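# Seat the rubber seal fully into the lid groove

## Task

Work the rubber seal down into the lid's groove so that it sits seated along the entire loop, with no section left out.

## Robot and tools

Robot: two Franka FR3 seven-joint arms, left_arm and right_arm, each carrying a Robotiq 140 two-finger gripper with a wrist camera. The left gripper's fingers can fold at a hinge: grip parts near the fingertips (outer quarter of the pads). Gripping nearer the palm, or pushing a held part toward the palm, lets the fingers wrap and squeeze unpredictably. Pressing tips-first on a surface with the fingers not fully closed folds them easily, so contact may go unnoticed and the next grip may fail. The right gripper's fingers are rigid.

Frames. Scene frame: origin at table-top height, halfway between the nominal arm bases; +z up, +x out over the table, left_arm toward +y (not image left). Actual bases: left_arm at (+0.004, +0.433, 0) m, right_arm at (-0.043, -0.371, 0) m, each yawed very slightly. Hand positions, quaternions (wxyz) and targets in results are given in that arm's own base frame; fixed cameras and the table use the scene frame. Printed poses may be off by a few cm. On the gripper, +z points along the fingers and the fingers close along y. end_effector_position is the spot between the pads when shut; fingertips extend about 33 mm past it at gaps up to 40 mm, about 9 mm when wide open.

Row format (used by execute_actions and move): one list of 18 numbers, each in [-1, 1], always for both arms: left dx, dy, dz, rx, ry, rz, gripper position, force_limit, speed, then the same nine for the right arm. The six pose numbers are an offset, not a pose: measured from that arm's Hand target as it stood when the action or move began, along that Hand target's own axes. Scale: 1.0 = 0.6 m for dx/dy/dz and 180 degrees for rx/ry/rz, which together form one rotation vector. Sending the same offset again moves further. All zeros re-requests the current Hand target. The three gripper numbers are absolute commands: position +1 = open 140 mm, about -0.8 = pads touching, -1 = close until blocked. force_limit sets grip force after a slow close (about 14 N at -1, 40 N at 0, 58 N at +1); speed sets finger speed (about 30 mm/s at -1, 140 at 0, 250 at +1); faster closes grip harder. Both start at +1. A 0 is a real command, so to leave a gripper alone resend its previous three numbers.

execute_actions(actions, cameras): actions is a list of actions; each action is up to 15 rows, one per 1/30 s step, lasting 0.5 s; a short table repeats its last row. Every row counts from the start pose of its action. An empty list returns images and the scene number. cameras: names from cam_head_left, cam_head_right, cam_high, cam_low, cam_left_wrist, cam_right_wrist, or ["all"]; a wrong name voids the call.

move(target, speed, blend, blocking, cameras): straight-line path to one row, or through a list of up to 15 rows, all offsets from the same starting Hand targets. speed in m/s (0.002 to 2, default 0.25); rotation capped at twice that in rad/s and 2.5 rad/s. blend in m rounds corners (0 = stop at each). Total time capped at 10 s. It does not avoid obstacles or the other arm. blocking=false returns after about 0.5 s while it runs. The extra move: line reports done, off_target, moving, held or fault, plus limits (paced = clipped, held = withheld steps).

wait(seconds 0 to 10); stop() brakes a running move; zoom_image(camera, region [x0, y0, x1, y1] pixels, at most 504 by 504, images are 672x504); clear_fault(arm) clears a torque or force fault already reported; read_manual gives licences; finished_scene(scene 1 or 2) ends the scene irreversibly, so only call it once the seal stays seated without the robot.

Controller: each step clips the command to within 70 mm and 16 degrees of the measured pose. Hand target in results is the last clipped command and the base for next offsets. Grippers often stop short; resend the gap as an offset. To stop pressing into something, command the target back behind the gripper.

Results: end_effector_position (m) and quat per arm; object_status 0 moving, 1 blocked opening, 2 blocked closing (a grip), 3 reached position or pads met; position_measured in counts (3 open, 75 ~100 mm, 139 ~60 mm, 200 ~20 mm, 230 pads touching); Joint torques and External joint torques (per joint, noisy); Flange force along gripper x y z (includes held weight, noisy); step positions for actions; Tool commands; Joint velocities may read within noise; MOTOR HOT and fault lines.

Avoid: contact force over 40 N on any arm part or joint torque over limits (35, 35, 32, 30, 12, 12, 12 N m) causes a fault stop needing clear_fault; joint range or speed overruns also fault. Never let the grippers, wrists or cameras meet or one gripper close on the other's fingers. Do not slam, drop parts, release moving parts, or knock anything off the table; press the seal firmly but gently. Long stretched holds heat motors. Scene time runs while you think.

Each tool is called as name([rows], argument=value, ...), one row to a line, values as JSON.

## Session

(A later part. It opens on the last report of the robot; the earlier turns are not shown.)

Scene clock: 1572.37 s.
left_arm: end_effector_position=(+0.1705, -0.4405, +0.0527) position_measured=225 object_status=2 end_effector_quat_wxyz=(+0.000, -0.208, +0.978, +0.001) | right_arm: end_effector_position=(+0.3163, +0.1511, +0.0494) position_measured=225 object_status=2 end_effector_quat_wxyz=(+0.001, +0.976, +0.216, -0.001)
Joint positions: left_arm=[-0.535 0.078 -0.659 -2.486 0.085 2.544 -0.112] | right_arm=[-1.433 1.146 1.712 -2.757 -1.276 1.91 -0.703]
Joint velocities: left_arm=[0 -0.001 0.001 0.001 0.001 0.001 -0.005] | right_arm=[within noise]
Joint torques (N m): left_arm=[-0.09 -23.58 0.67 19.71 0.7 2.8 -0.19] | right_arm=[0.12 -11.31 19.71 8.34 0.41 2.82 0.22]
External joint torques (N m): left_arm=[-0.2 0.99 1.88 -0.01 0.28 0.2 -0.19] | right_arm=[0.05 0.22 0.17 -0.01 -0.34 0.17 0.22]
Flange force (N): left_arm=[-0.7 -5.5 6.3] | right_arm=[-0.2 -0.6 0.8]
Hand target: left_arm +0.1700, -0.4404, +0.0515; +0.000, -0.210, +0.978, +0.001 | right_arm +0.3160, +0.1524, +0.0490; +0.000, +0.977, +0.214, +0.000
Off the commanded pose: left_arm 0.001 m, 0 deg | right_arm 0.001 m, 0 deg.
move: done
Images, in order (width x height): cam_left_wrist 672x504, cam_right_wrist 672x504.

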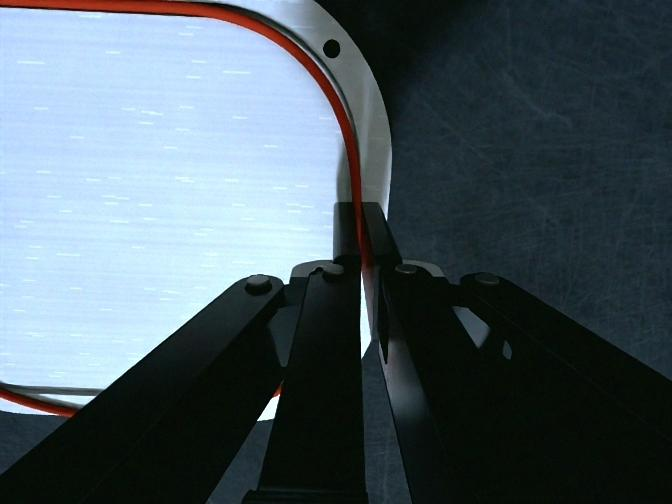

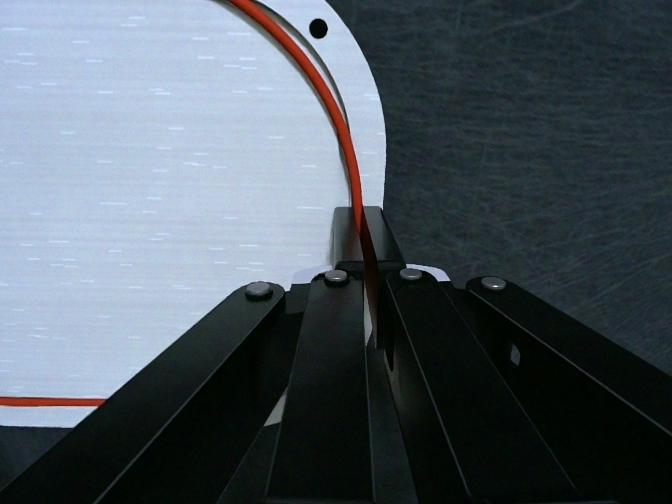

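zoom_image(camera="cam_right_wrist", region=[260, 90, 420, 280])

zoom_image(camera="cam_left_wrist", region=[260, 90, 420, 280])

Scaled by 2.653 from the camera's 672x504 image, which has a finer 960x720 frame.

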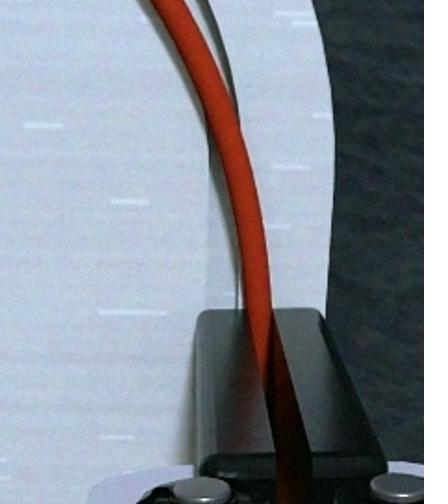

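Scaled by 2.653 from the camera's 672x504 image, which has a finer 960x720 frame.

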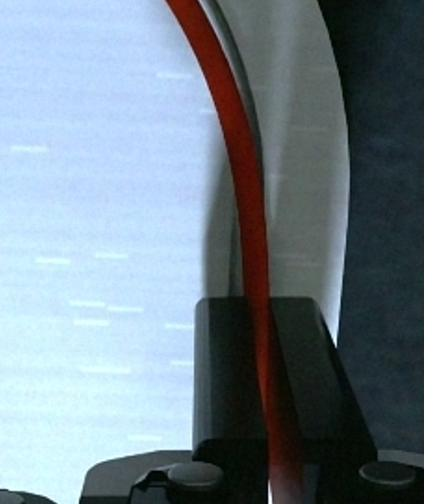

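move(target=[0, 0, 0.0042, 0, 0, 0, -1, -1, -1, 0, 0, 0.0042, 0, 0, 0, -1, -1, -1], speed=0.02)

move(target=[0, 0, 0.0025, 0, 0, 0, -1, -1, -1, 0, 0, 0.0025, 0, 0, 0, -1, -1, -1], speed=0.02)

move(target=[0, 0, 0.0025, 0, 0, 0, -1, -1, -1, 0, 0, 0.0025, 0, 0, 0, -1, -1, -1], speed=0.02, cameras=["cam_left_wrist", "cam_right_wrist"])

Scene clock: 1604.20 s.
left_arm: end_effector_position=(+0.1705, -0.4406, +0.0502) position_measured=225 object_status=2 end_effector_quat_wxyz=(+0.000, -0.208, +0.978, +0.001) | right_arm: end_effector_position=(+0.3170, +0.1517, +0.0489) position_measured=225 object_status=2 end_effector_quat_wxyz=(+0.001, +0.976, +0.216, +0.001)
Joint positions: left_arm=[-0.535 0.085 -0.658 -2.486 0.094 2.55 -0.118] | right_arm=[-1.431 1.146 1.71 -2.757 -1.28 1.912 -0.7]
Joint velocities: left_arm=[0.001 -0.001 0 0 0.005 0.002 -0.003] | right_arm=[within noise]
Joint torques (N m): left_arm=[0.04 -23.74 0.48 19.45 0.65 2.81 -0.16] | right_arm=[0.9 -12.13 15.41 7.28 -0.36 3.05 0.2]
External joint torques (N m): left_arm=[-0.19 0.86 1.69 -0.11 0.24 0.22 -0.16] | right_arm=[0.88 -0.51 -4.13 -1.01 -1.1 0.41 0.2]
Flange force (N): left_arm=[-0.6 -4.4 5.8] | right_arm=[6.0 -3.0 20.3]
Hand target: left_arm +0.1700, -0.4404, +0.0490; +0.000, -0.210, +0.978, +0.001 | right_arm +0.3160, +0.1524, +0.0465; +0.000, +0.977, +0.214, +0.000
Off the commanded pose: left_arm 0.001 m, 0 deg | right_arm 0.003 m, 0 deg.
move: done

Scene clock: 1604.90 s.
left_arm: end_effector_position=(+0.1705, -0.4407, +0.0487) position_measured=225 object_status=2 end_effector_quat_wxyz=(+0.000, -0.208, +0.978, +0.001) | right_arm: end_effector_position=(+0.3177, +0.1523, +0.0488) position_measured=225 object_status=2 end_effector_quat_wxyz=(+0.000, +0.976, +0.216, +0.002)
Joint positions: left_arm=[-0.535 0.09 -0.658 -2.486 0.1 2.554 -0.123] | right_arm=[-1.43 1.146 1.709 -2.757 -1.284 1.914 -0.699]
Joint torques (N m): left_arm=[0.05 -23.85 0.46 19.38 0.78 2.82 -0.14] | right_arm=[1.54 -12.59 12.32 6.6 -0.56 2.99 0.31]
External joint torques (N m): left_arm=[0.09 1.07 2.02 -0.25 0.36 0.2 -0.14] | right_arm=[1.55 -0.99 -7.22 -1.76 -1.29 0.35 0.31]
Flange force (N): left_arm=[-1.2 -5.0 7.1] | right_arm=[10.5 -5.2 33.0]
Hand target: left_arm +0.1700, -0.4404, +0.0475; +0.000, -0.210, +0.978, +0.001 | right_arm +0.3160, +0.1524, +0.0450; +0.000, +0.977, +0.214, +0.000
Off the commanded pose: left_arm 0.001 m, 0 deg | right_arm 0.004 m, 0 deg.
move: off_target (right_arm)

Scene clock: 1605.50 s.
left_arm: end_effector_position=(+0.1705, -0.4407, +0.0476) position_measured=225 object_status=2 end_effector_quat_wxyz=(+0.000, -0.209, +0.978, +0.001) | right_arm: end_effector_position=(+0.3179, +0.1524, +0.0490) position_measured=225 object_status=2 end_effector_quat_wxyz=(+0.000, +0.976, +0.216, +0.002)
Joint positions: left_arm=[-0.535 0.093 -0.657 -2.487 0.104 2.556 -0.126] | right_arm=[-1.43 1.146 1.71 -2.757 -1.283 1.914 -0.699]
Joint velocities: left_arm=[0 0.002 0.001 0 0.004 0.002 -0.003] | right_arm=[within noise]
Joint torques (N m): left_arm=[0.04 -23.86 0.35 19.35 0.71 2.76 -0.19] | right_arm=[-0.39 -11.52 19.53 8.68 0.57 2.7 0.09]
External joint torques (N m): left_arm=[-0.02 0.96 1.85 -0.11 0.3 0.16 -0.19] | right_arm=[-0.35 0.07 0 0.31 -0.17 0.06 0.08]
External joint torques when the fault began: right_arm=[1.16 -0.84 -7.11 -1.34 -1.29 0.43 0.14]
Flange force (N): left_arm=[-0.8 -5.1 6.5] | right_arm=[-0.3 0.8 0.2]
Flange force when the fault began (N): right_arm=[10.2 -3.6 31.9]
Hand target: left_arm +0.1700, -0.4404, +0.0463; +0.000, -0.210, +0.978, +0.001 | right_arm +0.3179, +0.1524, +0.0490; +0.000, +0.976, +0.216, +0.002 (not the last commanded pose)
Tool commands: left_gripper/position=-1.0 left_gripper/force_limit=-1.0 left_gripper/speed=-1.0 right_gripper/position=-1.0 right_gripper/force_limit=-1.0 right_gripper/speed=-1.0
Off the commanded pose: left_arm 0.002 m, 0 deg | right_arm 0.006 m, 0 deg.
FORCE FAULT: contact force on the right arm reached its limit, and that arm stopped. The contact can be on any part of that arm, not only on its tool. That arm's remaining commands of this call were not run. That arm is still stopped at the end of this call. While its stop runs, that arm takes no new command, but execute_actions still moves its gripper.
CLEAR FAULT: the right arm stays stopped (Reflex) until you call clear_fault(arm="right_arm").
move: fault (right_arm)
Images, in order (width x height): cam_left_wrist 672x504, cam_right_wrist 672x504.

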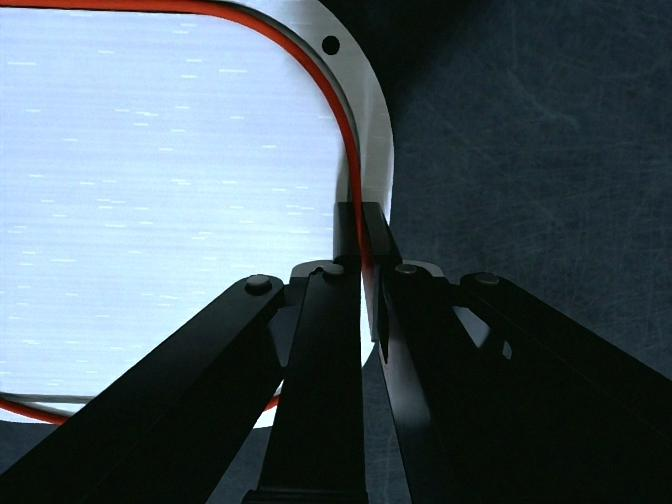

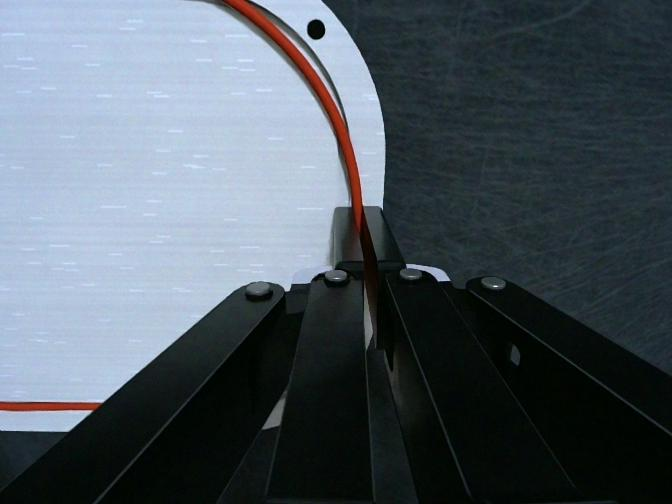

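clear_fault(arm="right_arm", cameras=["cam_right_wrist", "cam_left_wrist"])

Scene clock: 1610.30 s.
left_arm: end_effector_position=(+0.1706, -0.4408, +0.0476) position_measured=225 object_status=2 end_effector_quat_wxyz=(+0.000, -0.209, +0.978, +0.001) | right_arm: end_effector_position=(+0.3179, +0.1524, +0.0490) position_measured=225 object_status=2 end_effector_quat_wxyz=(+0.000, +0.976, +0.216, +0.002)
Joint positions: left_arm=[-0.535 0.093 -0.657 -2.487 0.104 2.557 -0.127] | right_arm=[-1.43 1.146 1.71 -2.757 -1.283 1.914 -0.699]
Joint torques (N m): left_arm=[0.06 -23.88 0.38 19.37 0.7 2.79 -0.21] | right_arm=[-0.31 -11.5 19.55 8.73 0.57 2.7 0.05]
External joint torques (N m): left_arm=[0.14 1.07 2.03 -0.13 0.28 0.18 -0.21] | right_arm=[-0.34 0.07 -0.03 0.39 -0.17 0.04 0.05]
Flange force (N): left_arm=[-1.0 -5.4 7.0] | right_arm=[0.1 0.9 0.2]
Hand target: left_arm +0.1700, -0.4404, +0.0463; +0.000, -0.210, +0.978, +0.001 | right_arm +0.3179, +0.1524, +0.0490; +0.000, +0.976, +0.216, +0.002 (not the last commanded pose)
Tool commands: left_gripper/position=-1.0 left_gripper/force_limit=-1.0 left_gripper/speed=-1.0 right_gripper/position=-1.0 right_gripper/force_limit=-1.0 right_gripper/speed=-1.0
Off the commanded pose: left_arm 0.002 m, 0 deg | right_arm 0.006 m, 0 deg.
FORCE FAULT, CONTINUED: the right arm's stop, for the force fault that an earlier result reported, is over. The call counts as one of the actions that you can send in this scene. That arm's target is now where it stood when the stop ended, not its last command. That arm accepts commands again.
CLEAR FAULT: your call cleared the right arm's force fault. If the contact force or a joint's load stays at its limit, that arm stops again.
Images, in order (width x height): cam_left_wrist 672x504, cam_right_wrist 672x504.

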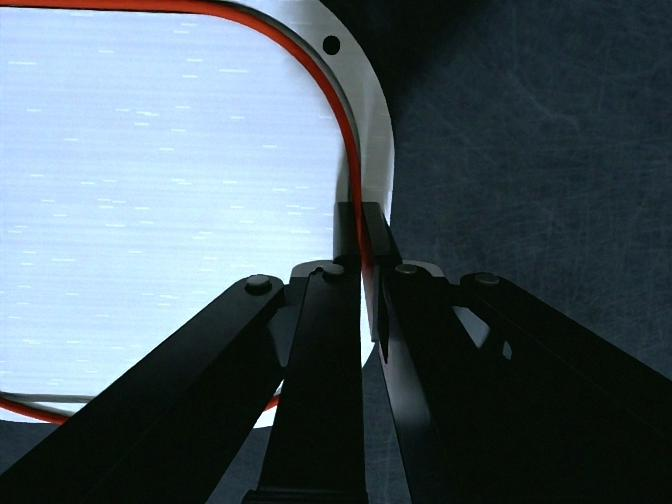

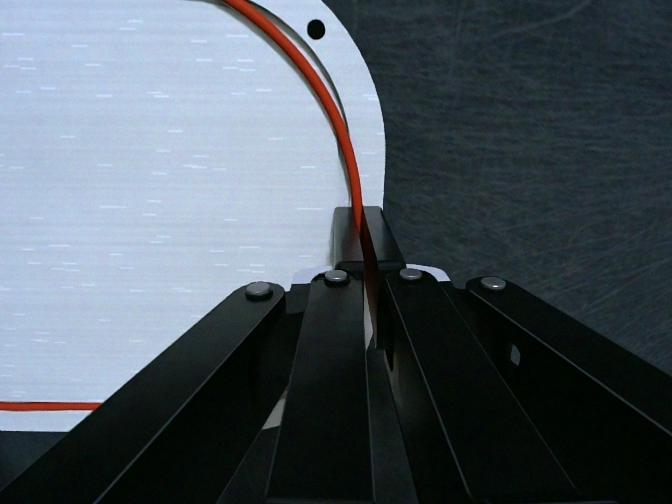

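execute_actions(actions=[], cameras=["cam_low", "cam_high", "cam_left_wrist", "cam_right_wrist"])

zoom_image(camera="cam_low", region=[80, 240, 240, 340])

zoom_image(camera="cam_high", region=[280, 110, 410, 215])

zoom_image(camera="cam_left_wrist", region=[260, 90, 420, 280])

zoom_image(camera="cam_right_wrist", region=[260, 90, 420, 280])

Scene clock: 1669.50 s.
left_arm: end_effector_position=(+0.1706, -0.4408, +0.0476) position_measured=225 object_status=2 end_effector_quat_wxyz=(+0.000, -0.209, +0.978, +0.001) | right_arm: end_effector_position=(+0.3179, +0.1524, +0.0490) position_measured=225 object_status=2 end_effector_quat_wxyz=(+0.000, +0.976, +0.216, +0.002)
Joint positions: left_arm=[-0.535 0.093 -0.657 -2.487 0.104 2.557 -0.127] | right_arm=[-1.43 1.146 1.71 -2.757 -1.283 1.914 -0.699]
Joint velocities: within noise
Joint torques (N m): left_arm=[0.07 -23.86 0.37 19.35 0.7 2.79 -0.22] | right_arm=[-0.37 -11.53 20.01 8.65 0.62 2.69 0.03]
External joint torques (N m): left_arm=[0.11 1 1.98 -0.15 0.28 0.19 -0.22] | right_arm=[-0.42 0.01 0.48 0.34 -0.12 0.04 0.03]
Flange force (N): left_arm=[-1.0 -5.1 6.8] | right_arm=[-1.0 1.1 -1.8]
Hand target: left_arm +0.1700, -0.4404, +0.0463; +0.000, -0.210, +0.978, +0.001 | right_arm +0.3179, +0.1524, +0.0490; +0.000, +0.976, +0.216, +0.002 (not the last commanded pose)
Tool commands: left_gripper/position=-1.0 left_gripper/force_limit=-1.0 left_gripper/speed=-1.0 right_gripper/position=-1.0 right_gripper/force_limit=-1.0 right_gripper/speed=-1.0
Off the commanded pose: left_arm 0.002 m, 0 deg | right_arm 0.006 m, 0 deg.
Images, in order (width x height): cam_high 672x504, cam_low 672x504, cam_left_wrist 672x504, cam_right_wrist 672x504.

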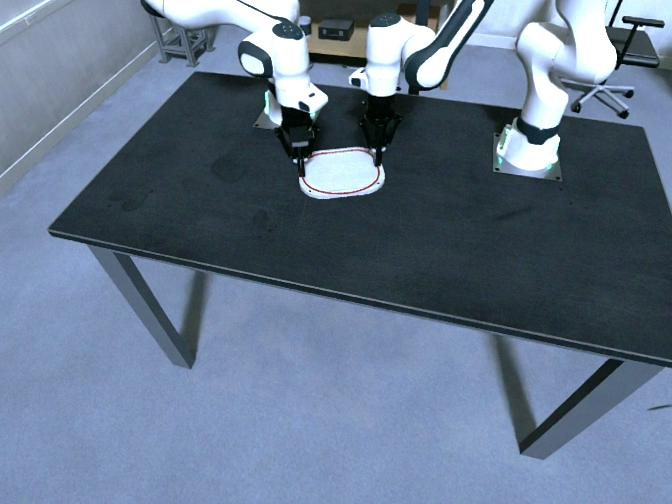

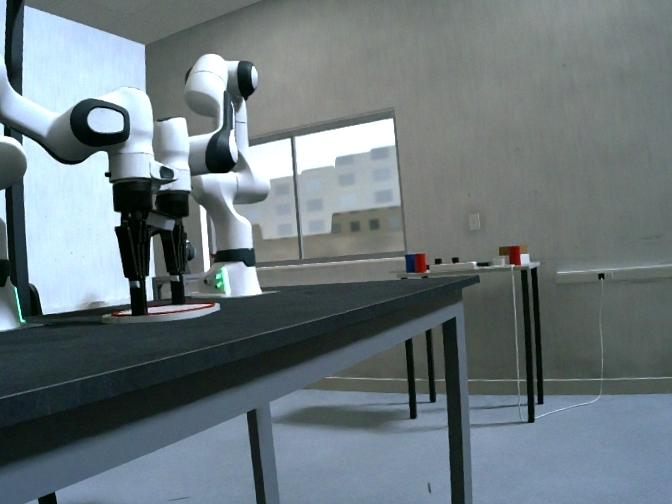

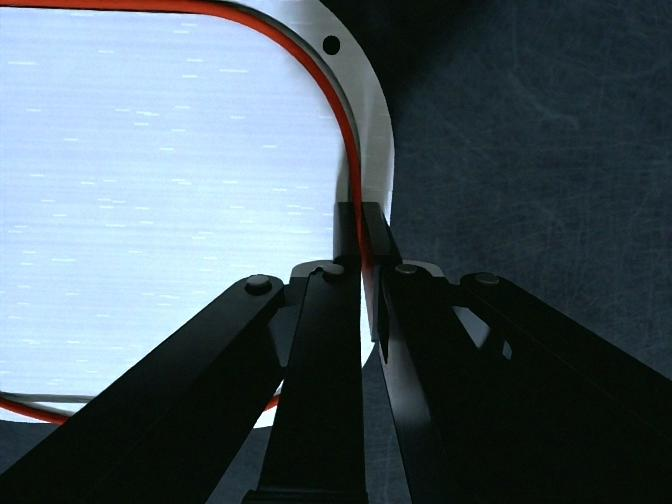

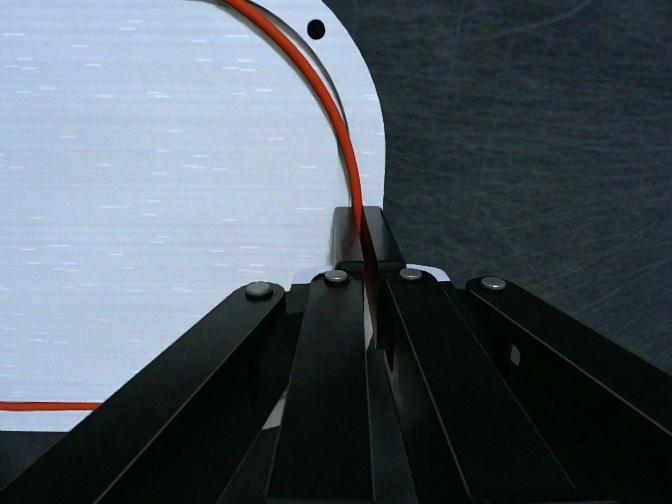

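Scaled by 3.150 from the camera's 672x504 image, which has a finer 960x720 frame.

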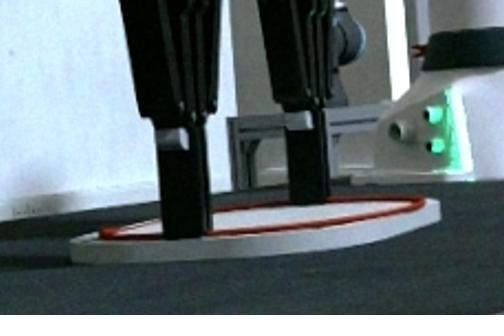

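Scaled by 3.877 from the camera's 672x504 image, which has a finer 960x720 frame.

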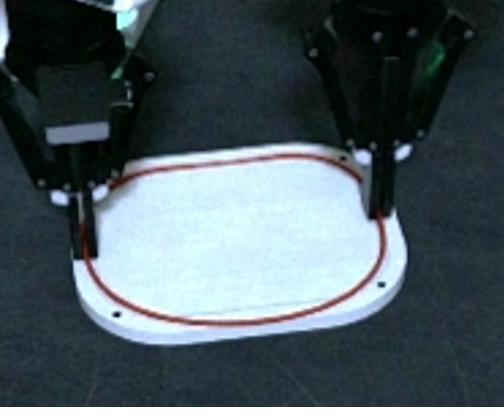

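Scaled by 2.653 from the camera's 672x504 image, which has a finer 960x720 frame.

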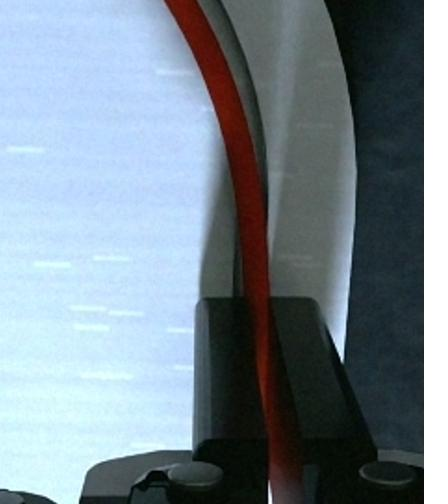

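Scaled by 2.653 from the camera's 672x504 image, which has a finer 960x720 frame.

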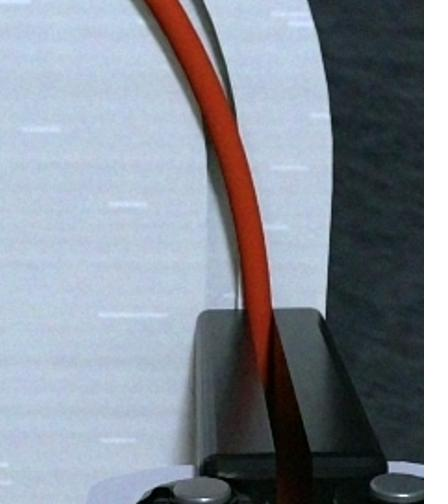

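execute_actions([
  [[0, 0, 0, 0, 0, 0, -1, -1, -1, 0, 0, 0, 0, 0, 0, -0.62, -1, -1]],
  [[0, 0, 0, 0, 0, 0, -1, -1, -1, 0, 0, 0, 0, 0, 0, -0.62, -1, -1]],
], cameras=["cam_right_wrist", "cam_left_wrist"])

Scene clock: 1695.13 s.
left_arm: end_effector_position=(+0.1706, -0.4408, +0.0476) position_measured=225 object_status=2 end_effector_quat_wxyz=(+0.000, -0.209, +0.978, +0.001) | right_arm: end_effector_position=(+0.3179, +0.1524, +0.0490) position_measured=208 object_status=3 end_effector_quat_wxyz=(+0.000, +0.976, +0.216, +0.002)
Joint positions: left_arm=[-0.535 0.093 -0.657 -2.487 0.104 2.557 -0.127] | right_arm=[-1.43 1.146 1.71 -2.757 -1.283 1.914 -0.699]
Joint torques (N m): left_arm=[0.13 -23.89 0.33 19.37 0.69 2.8 -0.21] | right_arm=[-0.2 -11.31 19.92 8.06 0.98 2.7 0]
External joint torques (N m): left_arm=[0.24 1.05 2 -0.17 0.27 0.19 -0.21] | right_arm=[-0.15 0.26 0.37 -0.33 0.24 0.05 0]
External joint torques at the end of the 1st action: left_arm=[0.07 1.01 1.82 -0.13 0.29 0.18 -0.21] | right_arm=[-0.19 0.31 0.39 -0.41 0.25 0.06 0.01]
Flange force (N): left_arm=[-1.2 -5.1 6.9] | right_arm=[-2.2 0.5 -2.2]
Flange force at the end of the 1st action (N): left_arm=[-0.8 -5.1 6.7] | right_arm=[-2.6 0.6 -2.4]
Hand target: left_arm +0.1700, -0.4404, +0.0463; +0.000, -0.210, +0.978, +0.001 | right_arm +0.3179, +0.1524, +0.0490; +0.000, +0.976, +0.216, +0.002
Off the commanded pose: left_arm 0.001 m, 0 deg | right_arm 0.000 m, 0 deg.
Step readings (end_effector_position of left_arm | right_arm; steps 1 to 15: 1st action; 16 to 30: 2nd action):
0: (+0.1706, -0.4408, +0.0476) | (+0.3179, +0.1524, +0.0490)
1: (+0.1706, -0.4408, +0.0476) | (+0.3179, +0.1524, +0.0490)
2: (+0.1706, -0.4408, +0.0476) | (+0.3179, +0.1524, +0.0490)
4: (+0.1706, -0.4408, +0.0476) | (+0.3179, +0.1524, +0.0490)
8: (+0.1706, -0.4408, +0.0476) | (+0.3179, +0.1524, +0.0490)
15: (+0.1706, -0.4408, +0.0476) | (+0.3179, +0.1524, +0.0490)
16: (+0.1706, -0.4408, +0.0476) | (+0.3179, +0.1524, +0.0490)
17: (+0.1706, -0.4408, +0.0476) | (+0.3179, +0.1524, +0.0490)
19: (+0.1706, -0.4408, +0.0476) | (+0.3179, +0.1524, +0.0490)
23: (+0.1706, -0.4408, +0.0476) | (+0.3179, +0.1524, +0.0490)
30: (+0.1706, -0.4408, +0.0476) | (+0.3179, +0.1524, +0.0490)
Images, in order (width x height): cam_left_wrist 672x504, cam_right_wrist 672x504.

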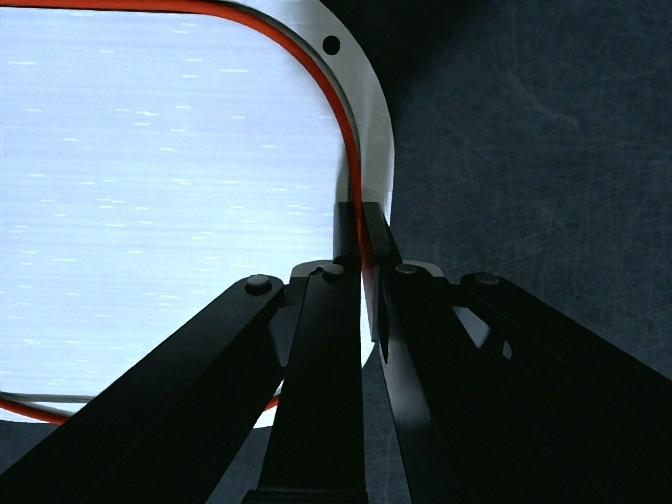

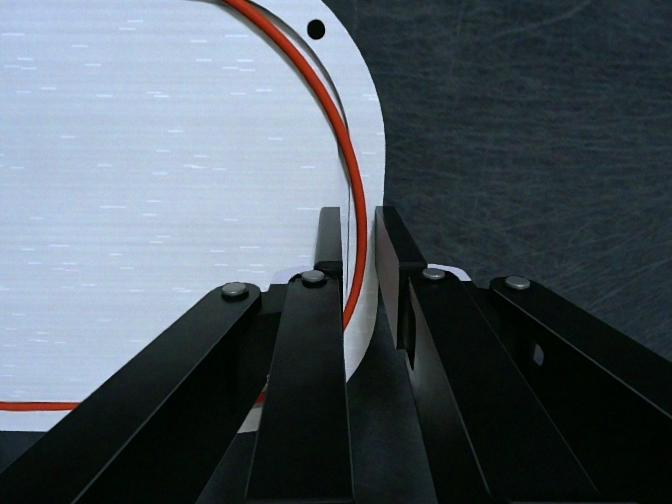

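zoom_image(camera="cam_right_wrist", region=[200, 0, 420, 350])

Scaled by 1.440 from the camera's 672x504 image, which has a finer 960x720 frame.

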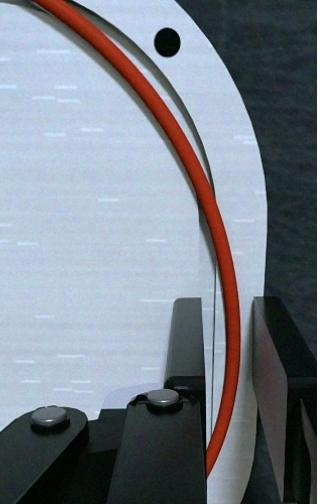

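zoom_image(camera="cam_right_wrist", region=[310, 80, 410, 220])

zoom_image(camera="cam_right_wrist", region=[310, 200, 410, 340])

Scaled by 3.600 from the camera's 672x504 image, which has a finer 960x720 frame.

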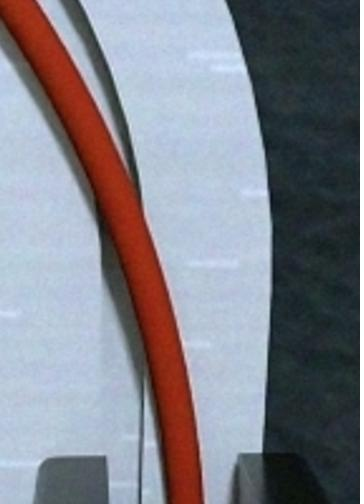

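Scaled by 3.600 from the camera's 672x504 image, which has a finer 960x720 frame.

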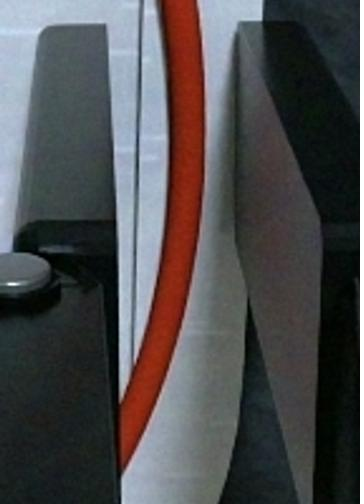

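move(target=[0, 0, 0, 0, 0, 0, -1, -1, -1, 0, 0, 0.0012, 0, 0, 0, -0.62, -1, -1], speed=0.01)

Scene clock: 1769.63 s.
left_arm: end_effector_position=(+0.1706, -0.4408, +0.0476) position_measured=225 object_status=2 end_effector_quat_wxyz=(+0.000, -0.209, +0.978, +0.001) | right_arm: end_effector_position=(+0.3179, +0.1524, +0.0490) position_measured=208 object_status=3 end_effector_quat_wxyz=(+0.000, +0.976, +0.216, +0.002)
Joint positions: left_arm=[-0.535 0.093 -0.657 -2.487 0.104 2.557 -0.127] | right_arm=[-1.43 1.146 1.71 -2.757 -1.284 1.914 -0.699]
Joint torques (N m): left_arm=[0.13 -23.88 0.29 19.37 0.71 2.8 -0.23] | right_arm=[-0.14 -11.55 18.87 7.92 0.5 2.48 0.03]
External joint torques (N m): left_arm=[0.14 1.01 1.87 -0.12 0.29 0.19 -0.23] | right_arm=[-0.16 0.03 -0.74 -0.45 -0.23 -0.18 0.03]
Flange force (N): left_arm=[-0.9 -5.2 6.8] | right_arm=[-1.0 0.6 2.8]
Hand target: left_arm +0.1700, -0.4404, +0.0463; +0.000, -0.210, +0.978, +0.001 | right_arm +0.3179, +0.1524, +0.0483; +0.000, +0.976, +0.216, +0.002
Off the commanded pose: left_arm 0.001 m, 0 deg | right_arm 0.001 m, 0 deg.
move: done

move(target=[0, 0, 0, 0, 0, 0, -1, -1, -1, 0, 0, 0.0012, 0, 0, 0, -0.62, -1, -1], speed=0.01)

Scene clock: 1773.93 s.
left_arm: end_effector_position=(+0.1706, -0.4408, +0.0476) position_measured=225 object_status=2 end_effector_quat_wxyz=(+0.000, -0.209, +0.978, +0.001) | right_arm: end_effector_position=(+0.3179, +0.1525, +0.0490) position_measured=208 object_status=3 end_effector_quat_wxyz=(+0.000, +0.976, +0.217, +0.002)
Joint positions: left_arm=[-0.535 0.093 -0.657 -2.487 0.104 2.557 -0.127] | right_arm=[-1.43 1.146 1.709 -2.757 -1.284 1.914 -0.699]
Joint torques (N m): left_arm=[0.15 -23.89 0.29 19.38 0.71 2.8 -0.21] | right_arm=[0.4 -12 17.25 7.84 0.06 2.6 0.04]
External joint torques (N m): left_arm=[0.26 0.94 1.96 -0.08 0.28 0.2 -0.21] | right_arm=[0.42 -0.42 -2.28 -0.51 -0.68 -0.05 0.04]
Flange force (N): left_arm=[-1.2 -5.1 6.6] | right_arm=[3.3 -1.2 10.9]
Hand target: left_arm +0.1700, -0.4404, +0.0463; +0.000, -0.210, +0.978, +0.001 | right_arm +0.3179, +0.1524, +0.0476; +0.000, +0.976, +0.216, +0.002
Off the commanded pose: left_arm 0.001 m, 0 deg | right_arm 0.001 m, 0 deg.
move: done

move(target=[0, 0, 0, 0, 0, 0, -1, -1, -1, 0, 0, -0.0062, 0, 0, 0, -0.62, -1, -1], speed=0.01, cameras=["cam_right_wrist"])

Scene clock: 1782.73 s.
left_arm: end_effector_position=(+0.1706, -0.4408, +0.0476) position_measured=225 object_status=2 end_effector_quat_wxyz=(+0.000, -0.209, +0.978, +0.001) | right_arm: end_effector_position=(+0.3183, +0.1534, +0.0512) position_measured=208 object_status=3 end_effector_quat_wxyz=(-0.001, +0.976, +0.216, +0.004)
Joint positions: left_arm=[-0.535 0.093 -0.657 -2.487 0.104 2.557 -0.127] | right_arm=[-1.432 1.146 1.717 -2.757 -1.279 1.914 -0.699]
Joint torques (N m): left_arm=[0.15 -23.9 0.27 19.38 0.71 2.8 -0.21] | right_arm=[-0.58 -11.28 20.91 8.55 1.2 2.64 0.02]
External joint torques (N m): left_arm=[0.2 0.97 1.89 -0.15 0.29 0.19 -0.21] | right_arm=[-0.57 0.26 1.39 0.06 0.46 -0.01 0.02]
Flange force (N): left_arm=[-1.0 -4.9 6.6] | right_arm=[-3.8 1.5 -7.1]
Hand target: left_arm +0.1700, -0.4404, +0.0463; +0.000, -0.210, +0.978, +0.001 | right_arm +0.3179, +0.1524, +0.0513; +0.000, +0.976, +0.216, +0.002
Off the commanded pose: left_arm 0.001 m, 0 deg | right_arm 0.001 m, 0 deg.
move: done
Images, in order (width x height): cam_right_wrist 672x504.

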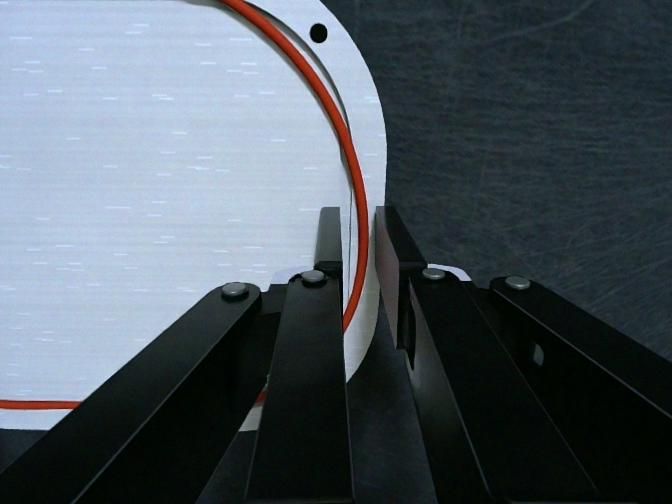

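move(target=[0, 0, 0, 0, 0, 0, -1, -1, -1, 0, 0, 0.0028, 0, 0, 0, -0.62, -1, -1], speed=0.01)

Scene clock: 1790.67 s.
left_arm: end_effector_position=(+0.1706, -0.4408, +0.0476) position_measured=225 object_status=2 end_effector_quat_wxyz=(+0.000, -0.209, +0.978, +0.001) | right_arm: end_effector_position=(+0.3176, +0.1528, +0.0501) position_measured=208 object_status=3 end_effector_quat_wxyz=(-0.001, +0.977, +0.215, +0.002)
Joint positions: left_arm=[-0.535 0.093 -0.657 -2.487 0.104 2.557 -0.127] | right_arm=[-1.432 1.146 1.713 -2.757 -1.279 1.914 -0.699]
Joint torques (N m): left_arm=[0.11 -23.89 0.26 19.35 0.7 2.79 -0.22] | right_arm=[-0.08 -11.3 19.64 8.62 0.49 2.64 0]
External joint torques (N m): left_arm=[0.09 0.95 1.82 -0.14 0.29 0.19 -0.22] | right_arm=[-0.06 0.23 0.12 0.17 -0.25 -0.01 0]
Flange force (N): left_arm=[-0.8 -4.9 6.6] | right_arm=[0.0 0.4 0.0]
Hand target: left_arm +0.1700, -0.4404, +0.0463; +0.000, -0.210, +0.978, +0.001 | right_arm +0.3179, +0.1524, +0.0496; +0.000, +0.976, +0.216, +0.002
Off the commanded pose: left_arm 0.001 m, 0 deg | right_arm 0.001 m, 0 deg.
move: done

execute_actions([
  [[0, 0, 0, 0, 0, 0, -1, -1, -1, 0, 0, 0, 0, 0, 0, -1, -1, -1]],
  [[0, 0, 0, 0, 0, 0, -1, -1, -1, 0, 0, 0, 0, 0, 0, -1, -1, -1]],
  [[0, 0, 0, 0, 0, 0, -1, -1, -1, 0, 0, 0, 0, 0, 0, -1, -1, -1]],
], cameras=["cam_right_wrist"])

Scene clock: 1797.87 s.
left_arm: end_effector_position=(+0.1706, -0.4408, +0.0476) position_measured=225 object_status=2 end_effector_quat_wxyz=(+0.000, -0.209, +0.978, +0.001) | right_arm: end_effector_position=(+0.3176, +0.1528, +0.0501) position_measured=225 object_status=2 end_effector_quat_wxyz=(-0.001, +0.977, +0.215, +0.002)
Joint positions: left_arm=[-0.535 0.093 -0.657 -2.487 0.104 2.557 -0.127] | right_arm=[-1.432 1.146 1.713 -2.757 -1.279 1.914 -0.699]
Joint torques (N m): left_arm=[0.13 -23.91 0.3 19.36 0.71 2.79 -0.21] | right_arm=[-0.08 -11.34 19.75 8.49 0.47 2.58 0.02]
External joint torques (N m): left_arm=[0.15 0.99 1.88 -0.17 0.29 0.18 -0.21] | right_arm=[-0.07 0.2 0.22 0.06 -0.27 -0.08 0.02]
External joint torques at the end of the 1st action: left_arm=[0.17 0.95 1.89 -0.08 0.29 0.2 -0.19] | right_arm=[-0.01 0.09 0.2 0.02 -0.25 -0.09 0.03]
External joint torques at the end of the 2nd action: left_arm=[0.17 0.94 1.89 -0.08 0.28 0.2 -0.2] | right_arm=[-0.01 0.17 0.2 0.14 -0.27 -0.09 0.05]
Flange force (N): left_arm=[-1.0 -4.9 6.7] | right_arm=[-0.5 0.3 -0.3]
Flange force at the end of the 1st action (N): left_arm=[-1.1 -5.0 6.5] | right_arm=[-0.4 0.1 -0.2]
Flange force at the end of the 2nd action (N): left_arm=[-1.0 -5.0 6.5] | right_arm=[-0.1 0.1 -0.2]
Hand target: left_arm +0.1700, -0.4404, +0.0463; +0.000, -0.210, +0.978, +0.001 | right_arm +0.3179, +0.1524, +0.0496; +0.000, +0.976, +0.216, +0.002
Off the commanded pose: left_arm 0.001 m, 0 deg | right_arm 0.001 m, 0 deg.
Step readings (end_effector_position of left_arm | right_arm; steps 1 to 15: 1st action; 16 to 30: 2nd action; 31 to 45: 3rd action):
0: (+0.1706, -0.4408, +0.0476) | (+0.3176, +0.1528, +0.0501)
1: (+0.1706, -0.4408, +0.0476) | (+0.3176, +0.1528, +0.0501)
2: (+0.1706, -0.4408, +0.0476) | (+0.3176, +0.1528, +0.0501)
4: (+0.1706, -0.4408, +0.0476) | (+0.3176, +0.1528, +0.0501)
8: (+0.1706, -0.4408, +0.0476) | (+0.3176, +0.1528, +0.0501)
15: (+0.1706, -0.4408, +0.0476) | (+0.3176, +0.1528, +0.0501)
16: (+0.1706, -0.4408, +0.0476) | (+0.3176, +0.1528, +0.0501)
17: (+0.1706, -0.4408, +0.0476) | (+0.3176, +0.1528, +0.0501)
19: (+0.1706, -0.4408, +0.0476) | (+0.3176, +0.1528, +0.0501)
23: (+0.1706, -0.4408, +0.0476) | (+0.3176, +0.1528, +0.0501)
30: (+0.1706, -0.4408, +0.0476) | (+0.3176, +0.1528, +0.0501)
31: (+0.1706, -0.4408, +0.0476) | (+0.3176, +0.1528, +0.0501)
32: (+0.1706, -0.4408, +0.0476) | (+0.3176, +0.1528, +0.0501)
34: (+0.1706, -0.4408, +0.0476) | (+0.3176, +0.1528, +0.0501)
38: (+0.1706, -0.4408, +0.0476) | (+0.3176, +0.1528, +0.0501)
45: (+0.1706, -0.4408, +0.0476) | (+0.3176, +0.1528, +0.0501)
Images, in order (width x height): cam_right_wrist 672x504.

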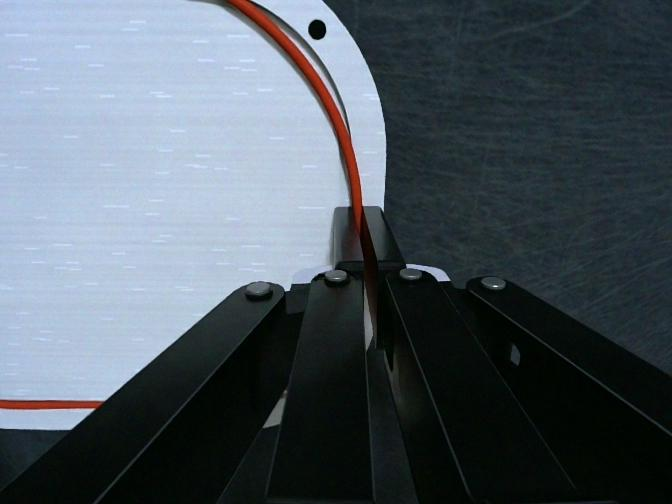

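move(target=[0, 0, 0, 0, 0, 0, -1, -1, -1, 0, -0.0092, 0, 0, 0, 0, -1, -1, -1], speed=0.02, cameras=["cam_right_wrist"])

zoom_image(camera="cam_right_wrist", region=[290, 80, 410, 220])

Scene clock: 1803.27 s.
left_arm: end_effector_position=(+0.1706, -0.4408, +0.0476) position_measured=225 object_status=2 end_effector_quat_wxyz=(+0.000, -0.209, +0.978, +0.001) | right_arm: end_effector_position=(+0.3152, +0.1576, +0.0501) position_measured=225 object_status=2 end_effector_quat_wxyz=(+0.000, +0.975, +0.221, +0.002)
Joint positions: left_arm=[-0.535 0.093 -0.657 -2.487 0.104 2.557 -0.127] | right_arm=[-1.417 1.145 1.713 -2.757 -1.279 1.914 -0.694]
Joint velocities: left_arm=[within noise] | right_arm=[0 0.001 0 0.001 0 0 0.007]
Joint torques (N m): left_arm=[0.13 -23.88 0.26 19.35 0.7 2.79 -0.19] | right_arm=[0.04 -11.77 19.69 8.58 0.67 2.65 0.37]
External joint torques (N m): left_arm=[0.01 0.97 1.72 -0.17 0.29 0.19 -0.19] | right_arm=[0 -0.23 0.17 0.23 -0.08 0.01 0.37]
Flange force (N): left_arm=[-0.7 -4.8 6.5] | right_arm=[0.6 -1.1 0.1]
Hand target: left_arm +0.1700, -0.4404, +0.0463; +0.000, -0.210, +0.978, +0.001 | right_arm +0.3156, +0.1574, +0.0496; +0.000, +0.976, +0.216, +0.002
Off the commanded pose: left_arm 0.001 m, 0 deg | right_arm 0.001 m, 0 deg.
move: done
Images, in order (width x height): cam_right_wrist 672x504.

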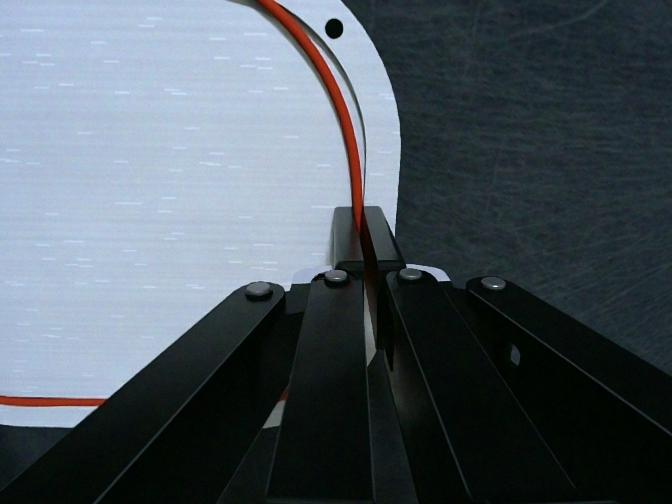

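Scaled by 3.600 from the camera's 672x504 image, which has a finer 960x720 frame.

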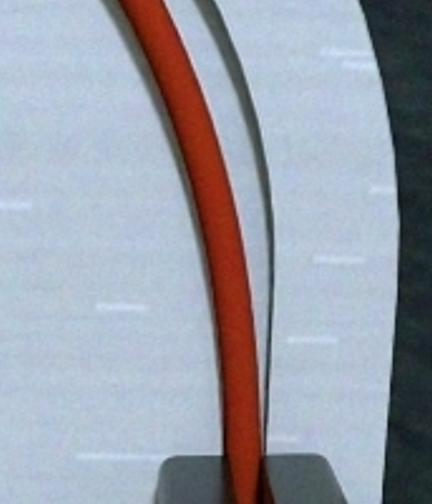

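move(target=[0, 0, 0, 0, 0, 0, -1, -1, -1, 0, 0, 0.0025, 0, 0, 0, -1, -1, -1], speed=0.01)

Scene clock: 1813.27 s.
left_arm: end_effector_position=(+0.1706, -0.4408, +0.0476) position_measured=225 object_status=2 end_effector_quat_wxyz=(+0.000, -0.209, +0.978, +0.001) | right_arm: end_effector_position=(+0.3150, +0.1574, +0.0489) position_measured=225 object_status=2 end_effector_quat_wxyz=(+0.000, +0.976, +0.220, +0.002)
Joint positions: left_arm=[-0.535 0.093 -0.657 -2.487 0.104 2.557 -0.127] | right_arm=[-1.415 1.145 1.709 -2.757 -1.281 1.915 -0.691]
Joint torques (N m): left_arm=[0.12 -23.94 0.28 19.35 0.7 2.8 -0.21] | right_arm=[0.31 -11.62 18.64 8.43 0.08 2.74 0.23]
External joint torques (N m): left_arm=[0.23 0.77 1.95 -0.05 0.28 0.21 -0.21] | right_arm=[0.31 -0.05 -0.93 0.01 -0.66 0.08 0.23]
Flange force (N): left_arm=[-1.2 -4.6 6.0] | right_arm=[2.4 -1.4 6.0]
Hand target: left_arm +0.1700, -0.4404, +0.0463; +0.000, -0.210, +0.978, +0.001 | right_arm +0.3156, +0.1574, +0.0481; +0.000, +0.976, +0.216, +0.002
Off the commanded pose: left_arm 0.001 m, 0 deg | right_arm 0.001 m, 0 deg.
move: done

move(target=[0, -0.0092, 0, 0, 0, 0, -1, -1, -1, 0, 0, 0, 0, 0, 0, -1, -1, -1], speed=0.02, cameras=["cam_left_wrist", "cam_right_wrist", "cam_high"])

zoom_image(camera="cam_left_wrist", region=[290, 80, 410, 220])

zoom_image(camera="cam_high", region=[280, 110, 410, 215])

Scene clock: 1825.63 s.
left_arm: end_effector_position=(+0.1718, -0.4441, +0.0466) position_measured=225 object_status=2 end_effector_quat_wxyz=(+0.000, -0.208, +0.978, +0.002) | right_arm: end_effector_position=(+0.3150, +0.1574, +0.0489) position_measured=225 object_status=2 end_effector_quat_wxyz=(+0.000, +0.976, +0.219, +0.002)
Joint positions: left_arm=[-0.538 0.109 -0.653 -2.473 0.12 2.553 -0.136] | right_arm=[-1.415 1.145 1.709 -2.757 -1.281 1.915 -0.691]
Joint velocities: left_arm=[-0.001 0.001 0.001 0.001 0.002 -0.001 -0.006] | right_arm=[within noise]
Joint torques (N m): left_arm=[0.2 -23.85 0.47 20.57 0.84 3.03 -0.23] | right_arm=[0.31 -11.65 18.6 8.51 0.06 2.74 0.2]
External joint torques (N m): left_arm=[0.15 1.47 2.24 1.11 0.42 0.45 -0.24] | right_arm=[0.38 -0.05 -0.95 0.08 -0.67 0.1 0.2]
Flange force (N): left_arm=[-0.8 -11.2 9.4] | right_arm=[2.8 -1.5 6.2]
Hand target: left_arm +0.1723, -0.4454, +0.0463; +0.000, -0.210, +0.978, +0.001 | right_arm +0.3156, +0.1574, +0.0481; +0.000, +0.976, +0.216, +0.002
Off the commanded pose: left_arm 0.001 m, 0 deg | right_arm 0.001 m, 0 deg.
move: done
Images, in order (width x height): cam_high 672x504, cam_left_wrist 672x504, cam_right_wrist 672x504.

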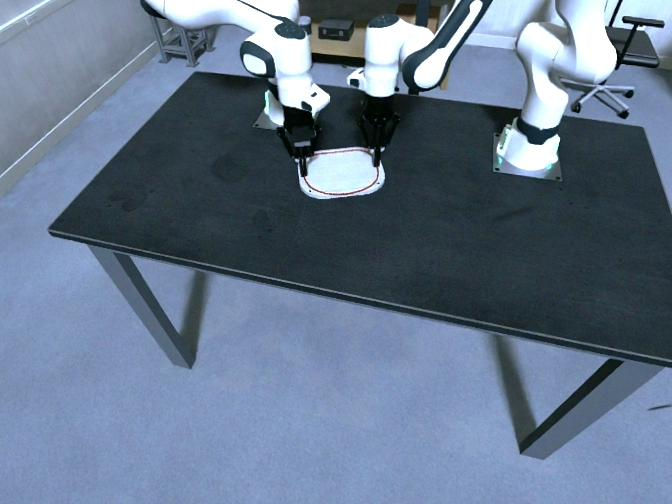

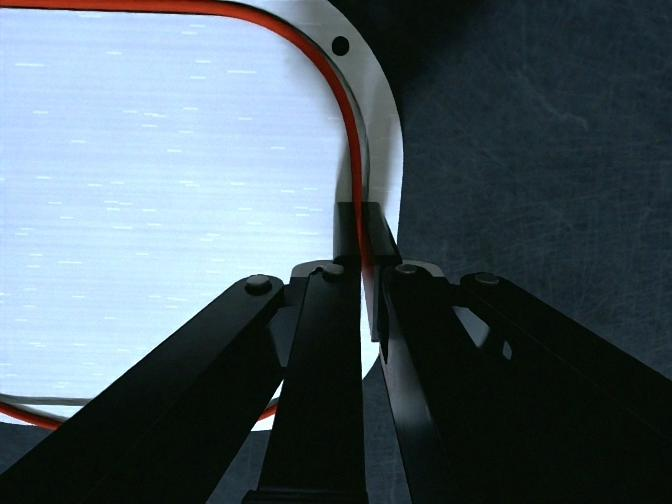

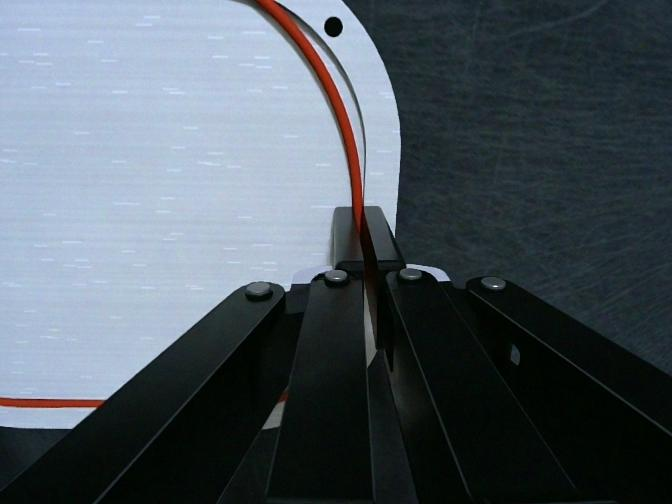

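Scaled by 3.600 from the camera's 672x504 image, which has a finer 960x720 frame.

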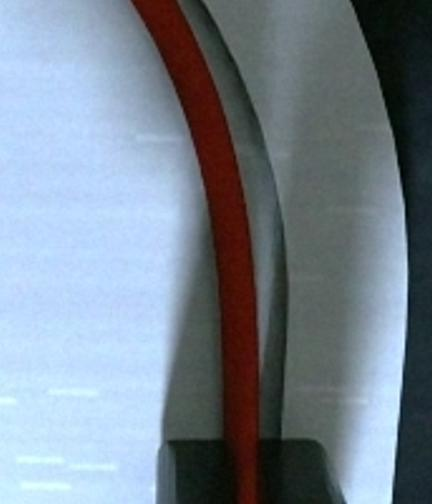

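Scaled by 3.877 from the camera's 672x504 image, which has a finer 960x720 frame.

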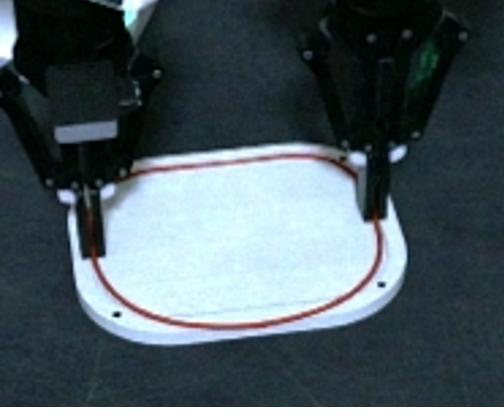

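zoom_image(camera="cam_left_wrist", region=[330, 130, 400, 215])

zoom_image(camera="cam_right_wrist", region=[330, 130, 400, 215])

Scaled by 5.929 from the camera's 672x504 image, which has a finer 960x720 frame.

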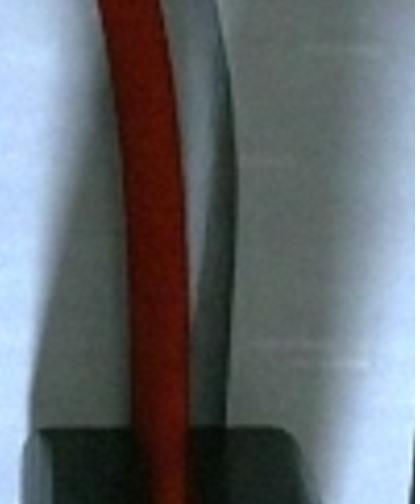

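Scaled by 5.929 from the camera's 672x504 image, which has a finer 960x720 frame.

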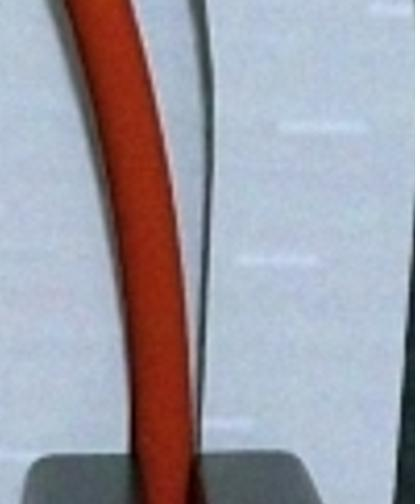

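move(target=[0, 0.0055, -0.005, 0, 0, 0, -1, -1, -1, 0, 0, 0, 0, 0, 0, -1, -1, -1], speed=0.02, cameras=["cam_left_wrist", "cam_right_wrist"])

zoom_image(camera="cam_left_wrist", region=[330, 130, 400, 215])

Scene clock: 1879.30 s.
left_arm: end_effector_position=(+0.1713, -0.4439, +0.0496) position_measured=225 object_status=2 end_effector_quat_wxyz=(+0.001, -0.211, +0.977, -0.001) | right_arm: end_effector_position=(+0.3150, +0.1574, +0.0489) position_measured=225 object_status=2 end_effector_quat_wxyz=(+0.000, +0.976, +0.219, +0.002)
Joint positions: left_arm=[-0.537 0.095 -0.656 -2.478 0.107 2.552 -0.135] | right_arm=[-1.415 1.145 1.709 -2.757 -1.281 1.915 -0.691]
Joint velocities: left_arm=[0 0 -0.002 0 -0.004 -0.001 0.003] | right_arm=[within noise]
Joint torques (N m): left_arm=[0.8 -25.61 -0.5 19.67 0.14 2.51 0.21] | right_arm=[0.32 -11.62 18.61 8.47 0.07 2.74 0.22]
External joint torques (N m): left_arm=[0.67 -0.62 0.98 0.1 -0.27 -0.09 0.21] | right_arm=[0.34 -0.02 -0.94 0.06 -0.67 0.09 0.22]
Flange force (N): left_arm=[-2.4 2.3 -3.0] | right_arm=[2.6 -1.4 6.1]
Hand target: left_arm +0.1709, -0.4424, +0.0493; +0.000, -0.210, +0.978, +0.001 | right_arm +0.3156, +0.1574, +0.0481; +0.000, +0.976, +0.216, +0.002
Off the commanded pose: left_arm 0.002 m, 0 deg | right_arm 0.001 m, 0 deg.
move: done
Images, in order (width x height): cam_left_wrist 672x504, cam_right_wrist 672x504.

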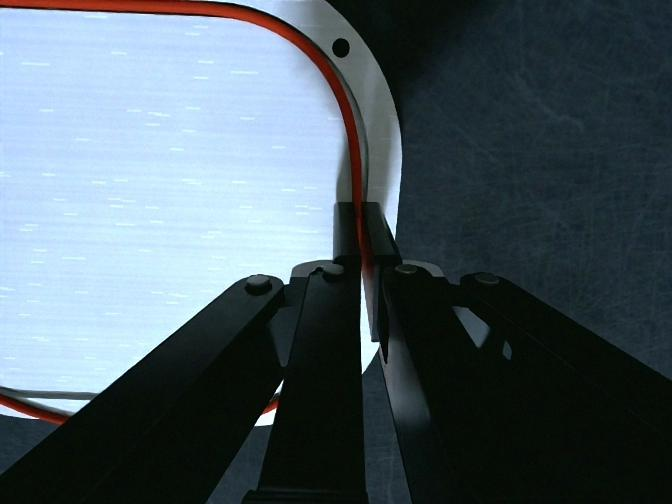

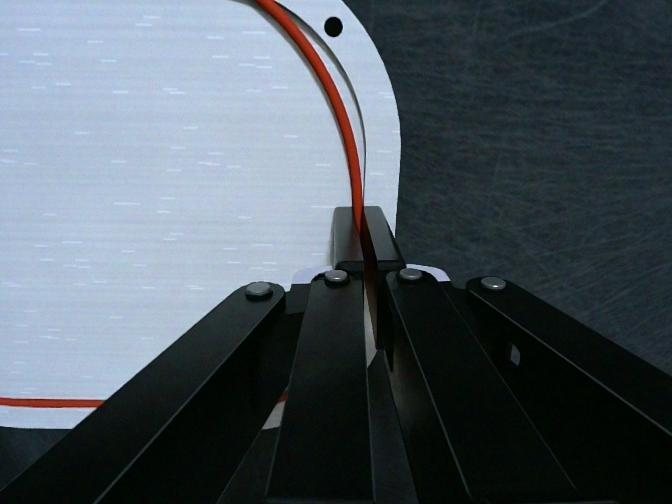

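Scaled by 5.929 from the camera's 672x504 image, which has a finer 960x720 frame.

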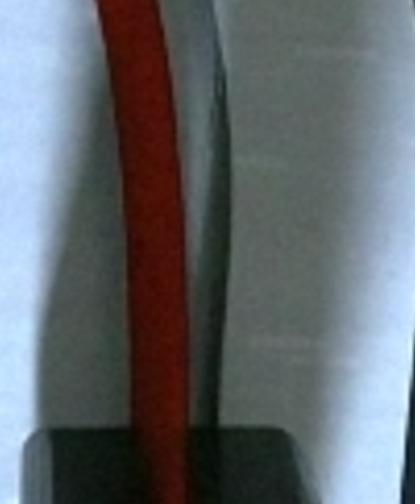

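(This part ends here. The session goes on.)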